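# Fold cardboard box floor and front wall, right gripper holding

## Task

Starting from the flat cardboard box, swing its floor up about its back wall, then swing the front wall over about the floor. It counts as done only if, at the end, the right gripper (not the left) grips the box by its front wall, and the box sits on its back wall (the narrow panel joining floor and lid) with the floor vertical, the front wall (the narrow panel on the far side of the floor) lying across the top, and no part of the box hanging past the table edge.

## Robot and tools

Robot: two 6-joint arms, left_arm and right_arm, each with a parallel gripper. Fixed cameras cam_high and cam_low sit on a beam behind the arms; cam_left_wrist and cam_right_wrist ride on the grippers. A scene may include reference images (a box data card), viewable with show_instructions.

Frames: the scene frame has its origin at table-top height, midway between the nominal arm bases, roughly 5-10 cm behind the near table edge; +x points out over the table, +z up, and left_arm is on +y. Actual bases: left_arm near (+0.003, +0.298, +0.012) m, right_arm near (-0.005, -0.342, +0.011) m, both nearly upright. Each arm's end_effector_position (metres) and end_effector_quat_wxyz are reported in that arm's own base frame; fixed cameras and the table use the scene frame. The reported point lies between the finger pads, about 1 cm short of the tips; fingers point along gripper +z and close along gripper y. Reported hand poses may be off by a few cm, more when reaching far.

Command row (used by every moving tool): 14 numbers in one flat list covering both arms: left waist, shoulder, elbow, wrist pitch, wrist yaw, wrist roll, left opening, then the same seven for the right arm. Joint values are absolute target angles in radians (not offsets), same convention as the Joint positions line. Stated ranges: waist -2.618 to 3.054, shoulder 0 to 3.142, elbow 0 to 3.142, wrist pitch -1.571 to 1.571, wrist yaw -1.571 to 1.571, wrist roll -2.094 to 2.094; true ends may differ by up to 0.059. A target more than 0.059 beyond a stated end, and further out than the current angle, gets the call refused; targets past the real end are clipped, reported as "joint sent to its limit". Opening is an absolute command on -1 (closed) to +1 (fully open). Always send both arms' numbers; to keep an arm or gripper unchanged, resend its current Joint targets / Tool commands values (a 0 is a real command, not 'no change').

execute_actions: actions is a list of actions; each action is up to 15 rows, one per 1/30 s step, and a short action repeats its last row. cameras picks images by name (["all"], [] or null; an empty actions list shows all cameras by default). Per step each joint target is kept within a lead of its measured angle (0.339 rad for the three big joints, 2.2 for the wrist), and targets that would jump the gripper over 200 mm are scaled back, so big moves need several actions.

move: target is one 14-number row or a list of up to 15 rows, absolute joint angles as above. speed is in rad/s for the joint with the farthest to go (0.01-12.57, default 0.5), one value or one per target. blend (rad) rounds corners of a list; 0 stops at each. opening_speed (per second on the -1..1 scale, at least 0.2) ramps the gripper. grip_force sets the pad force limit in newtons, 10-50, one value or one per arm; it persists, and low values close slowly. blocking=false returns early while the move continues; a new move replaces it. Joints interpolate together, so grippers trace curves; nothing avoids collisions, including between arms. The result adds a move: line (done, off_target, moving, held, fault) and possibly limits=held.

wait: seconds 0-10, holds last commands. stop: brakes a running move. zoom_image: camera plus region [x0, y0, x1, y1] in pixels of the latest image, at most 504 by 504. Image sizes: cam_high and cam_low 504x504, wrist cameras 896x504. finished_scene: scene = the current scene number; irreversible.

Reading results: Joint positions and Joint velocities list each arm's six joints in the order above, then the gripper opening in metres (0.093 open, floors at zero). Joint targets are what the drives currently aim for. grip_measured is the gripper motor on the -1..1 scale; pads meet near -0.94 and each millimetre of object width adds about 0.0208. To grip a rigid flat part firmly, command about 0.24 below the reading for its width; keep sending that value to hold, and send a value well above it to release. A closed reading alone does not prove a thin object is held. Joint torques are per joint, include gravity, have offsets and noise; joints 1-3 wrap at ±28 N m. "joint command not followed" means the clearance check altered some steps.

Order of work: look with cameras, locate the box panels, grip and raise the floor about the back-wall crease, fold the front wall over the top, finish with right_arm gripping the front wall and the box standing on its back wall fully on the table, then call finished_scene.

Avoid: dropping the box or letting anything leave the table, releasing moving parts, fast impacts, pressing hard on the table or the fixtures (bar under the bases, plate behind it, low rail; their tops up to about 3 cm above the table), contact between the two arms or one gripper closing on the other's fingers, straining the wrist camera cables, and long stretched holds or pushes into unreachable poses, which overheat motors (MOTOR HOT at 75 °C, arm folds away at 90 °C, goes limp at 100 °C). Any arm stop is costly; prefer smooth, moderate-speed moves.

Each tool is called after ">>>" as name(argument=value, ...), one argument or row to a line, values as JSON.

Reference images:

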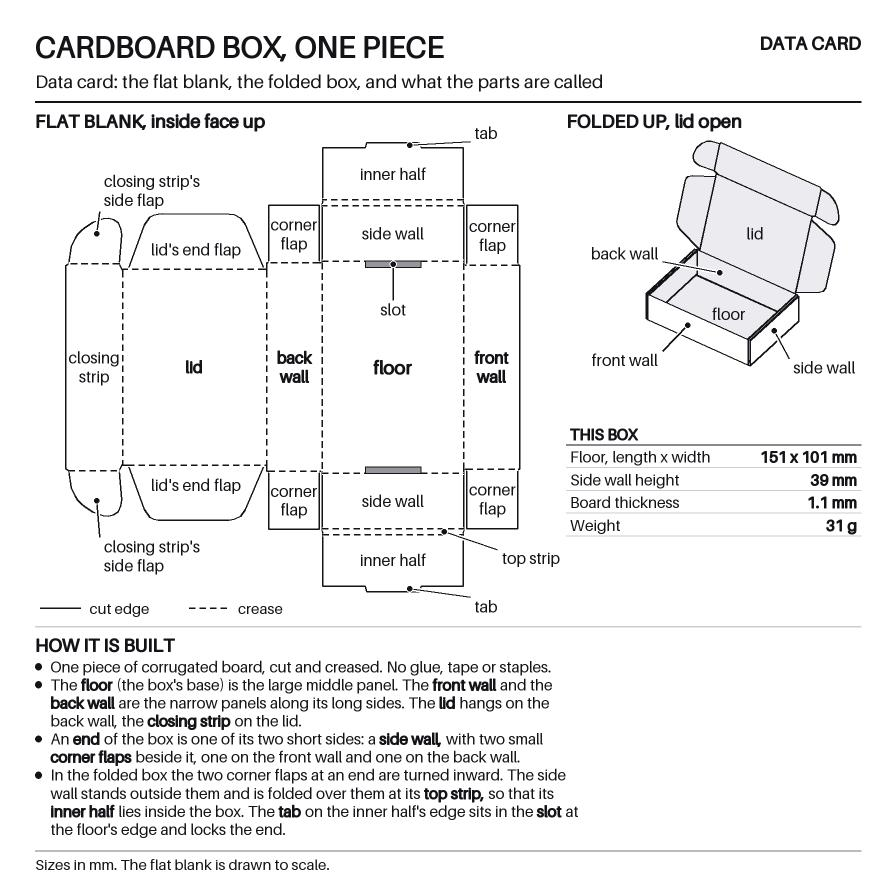

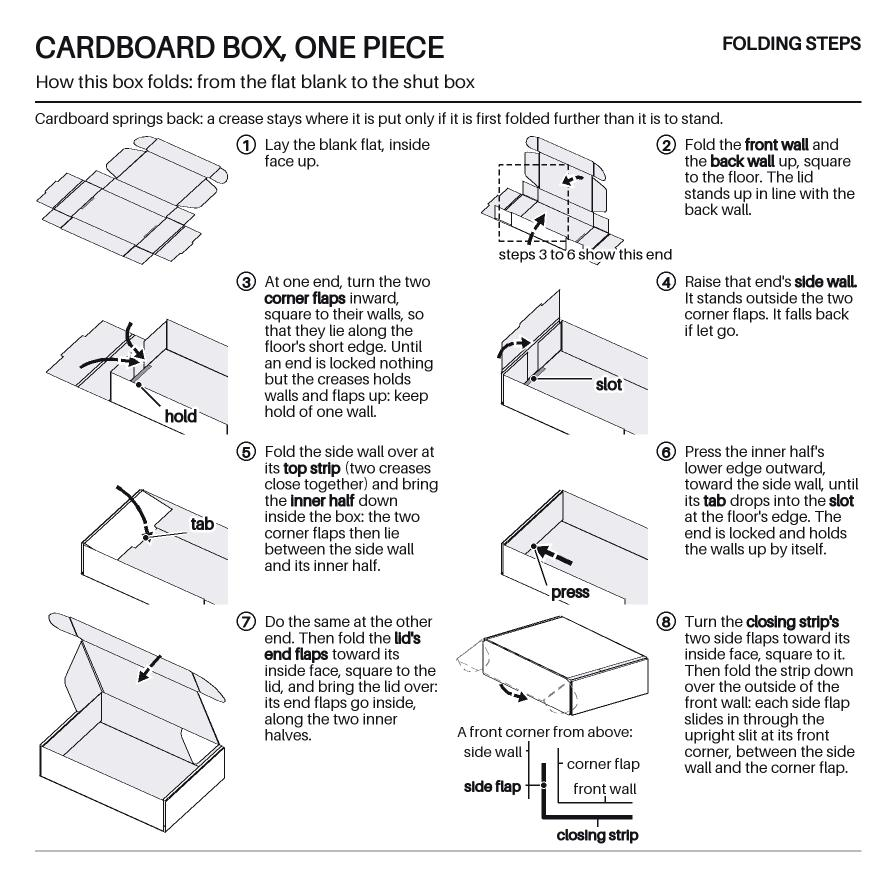

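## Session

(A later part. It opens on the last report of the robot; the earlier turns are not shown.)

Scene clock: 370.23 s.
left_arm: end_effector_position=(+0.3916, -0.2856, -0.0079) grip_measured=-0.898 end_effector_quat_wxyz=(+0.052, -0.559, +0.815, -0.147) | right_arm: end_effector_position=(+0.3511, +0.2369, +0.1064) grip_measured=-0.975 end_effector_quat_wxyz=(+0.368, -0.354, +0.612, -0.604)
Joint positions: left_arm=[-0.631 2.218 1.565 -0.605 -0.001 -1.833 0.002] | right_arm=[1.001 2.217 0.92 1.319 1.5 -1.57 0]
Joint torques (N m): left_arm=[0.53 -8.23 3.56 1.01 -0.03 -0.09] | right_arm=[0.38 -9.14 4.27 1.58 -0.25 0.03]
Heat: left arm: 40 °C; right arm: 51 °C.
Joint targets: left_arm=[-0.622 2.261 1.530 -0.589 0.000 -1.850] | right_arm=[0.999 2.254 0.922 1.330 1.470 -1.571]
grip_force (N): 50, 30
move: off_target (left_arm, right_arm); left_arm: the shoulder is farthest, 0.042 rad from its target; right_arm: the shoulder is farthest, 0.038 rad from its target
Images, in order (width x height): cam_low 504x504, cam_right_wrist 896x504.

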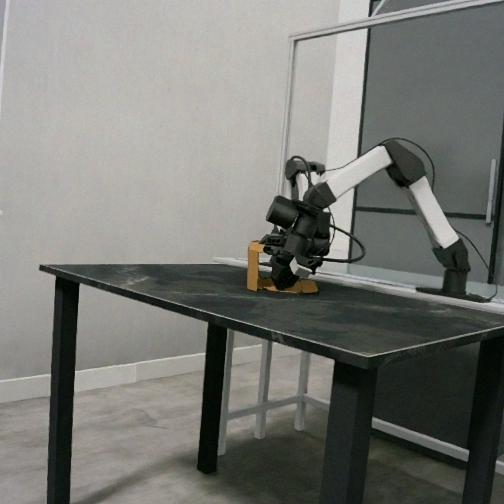

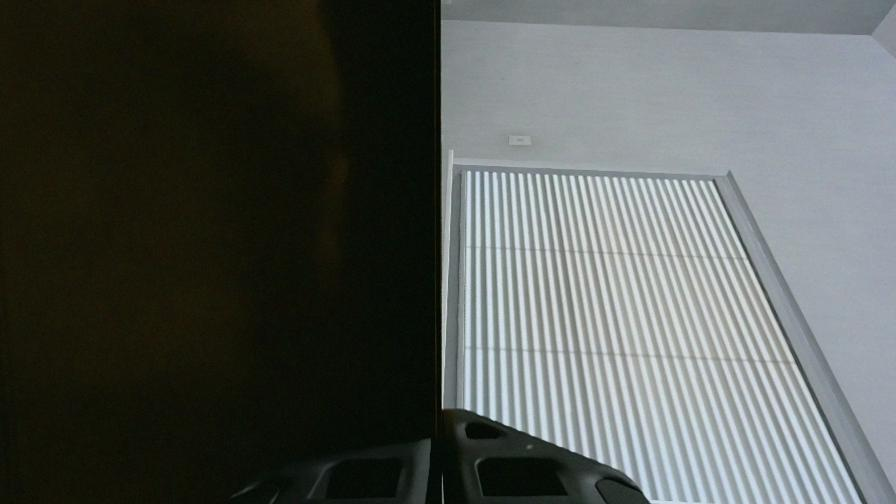

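>>> move(
  target=[
    [-0.63, 2.26, 1.53, -0.59, 0, -1.85, -0.9, 0.998, 2.278, 0.920, 1.335, 1.470, -1.575, -1.0],
    [-0.625, 2.12, 1.70, -0.84, 0, -1.85, -0.9, 0.998, 2.278, 0.920, 1.335, 1.470, -1.575, -1.0],
  ],
  speed=[0.1, 0.15],
  cameras=["cam_low", "cam_left_wrist"],
)

>>> zoom_image(
  camera="cam_low",
  region=[225, 225, 325, 305],
)

Scene clock: 375.20 s.
left_arm: end_effector_position=(+0.3846, -0.2796, +0.0432) grip_measured=-0.898 end_effector_quat_wxyz=(+0.047, -0.561, +0.816, -0.131) | right_arm: end_effector_position=(+0.3514, +0.2363, +0.1032) grip_measured=-0.975 end_effector_quat_wxyz=(+0.371, -0.350, +0.614, -0.603)
Joint positions: left_arm=[-0.629 2.146 1.67 -0.817 -0.001 -1.833 0.002] | right_arm=[1 2.23 0.92 1.335 1.5 -1.562 0]
Joint torques (N m): left_arm=[0.36 -14.06 8.88 0.57 -0.02 -0.09] | right_arm=[0.43 -7.9 4.08 1.46 -0.26 -0.06]
Heat: left arm: 40 °C; right arm: 50 °C.
Joint targets: left_arm=[-0.623 2.121 1.700 -0.841 0.000 -1.850] | right_arm=[0.999 2.279 0.920 1.335 1.470 -1.574]
grip_force (N): 50, 30
move: off_target (right_arm); right_arm: the shoulder is farthest, 0.048 rad from its target
Images, in order (width x height): cam_low 504x504, cam_left_wrist 896x504.

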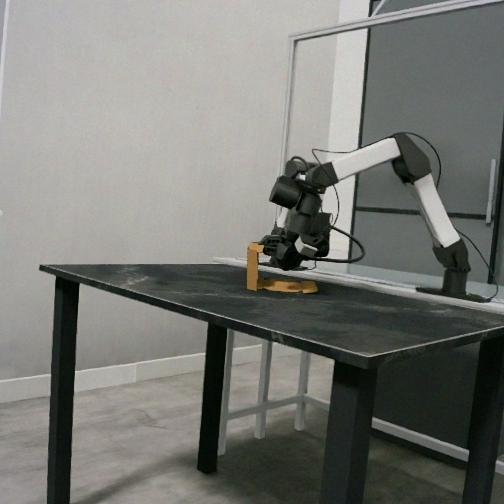

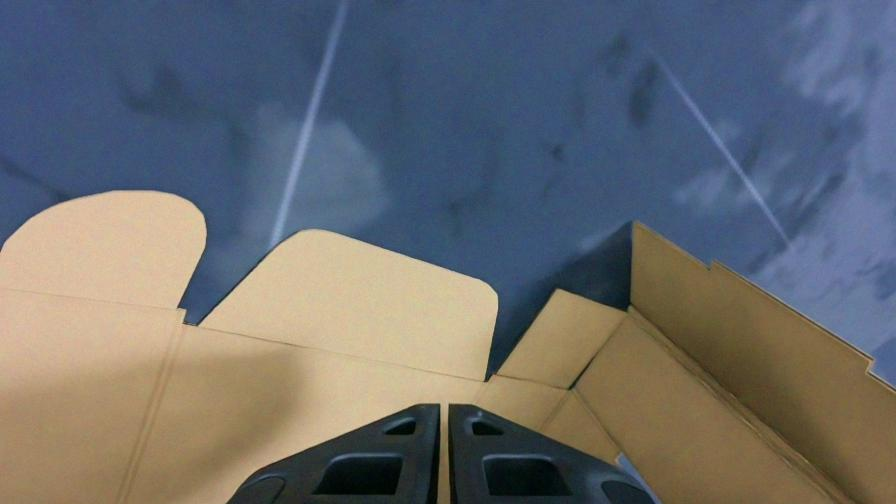

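Scaled by 5.040 from the camera's 504x504 image, which has a finer 720x720 frame.

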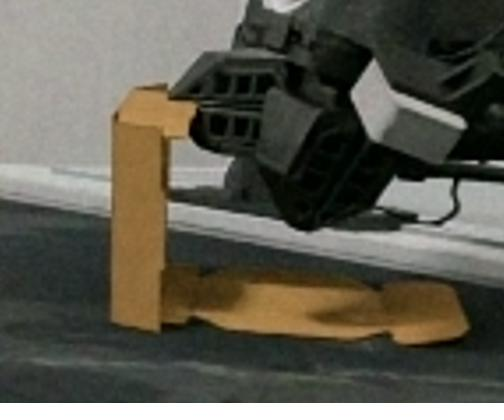

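>>> finished_scene(
  scene=2,
)

The scene is finished: the task was done.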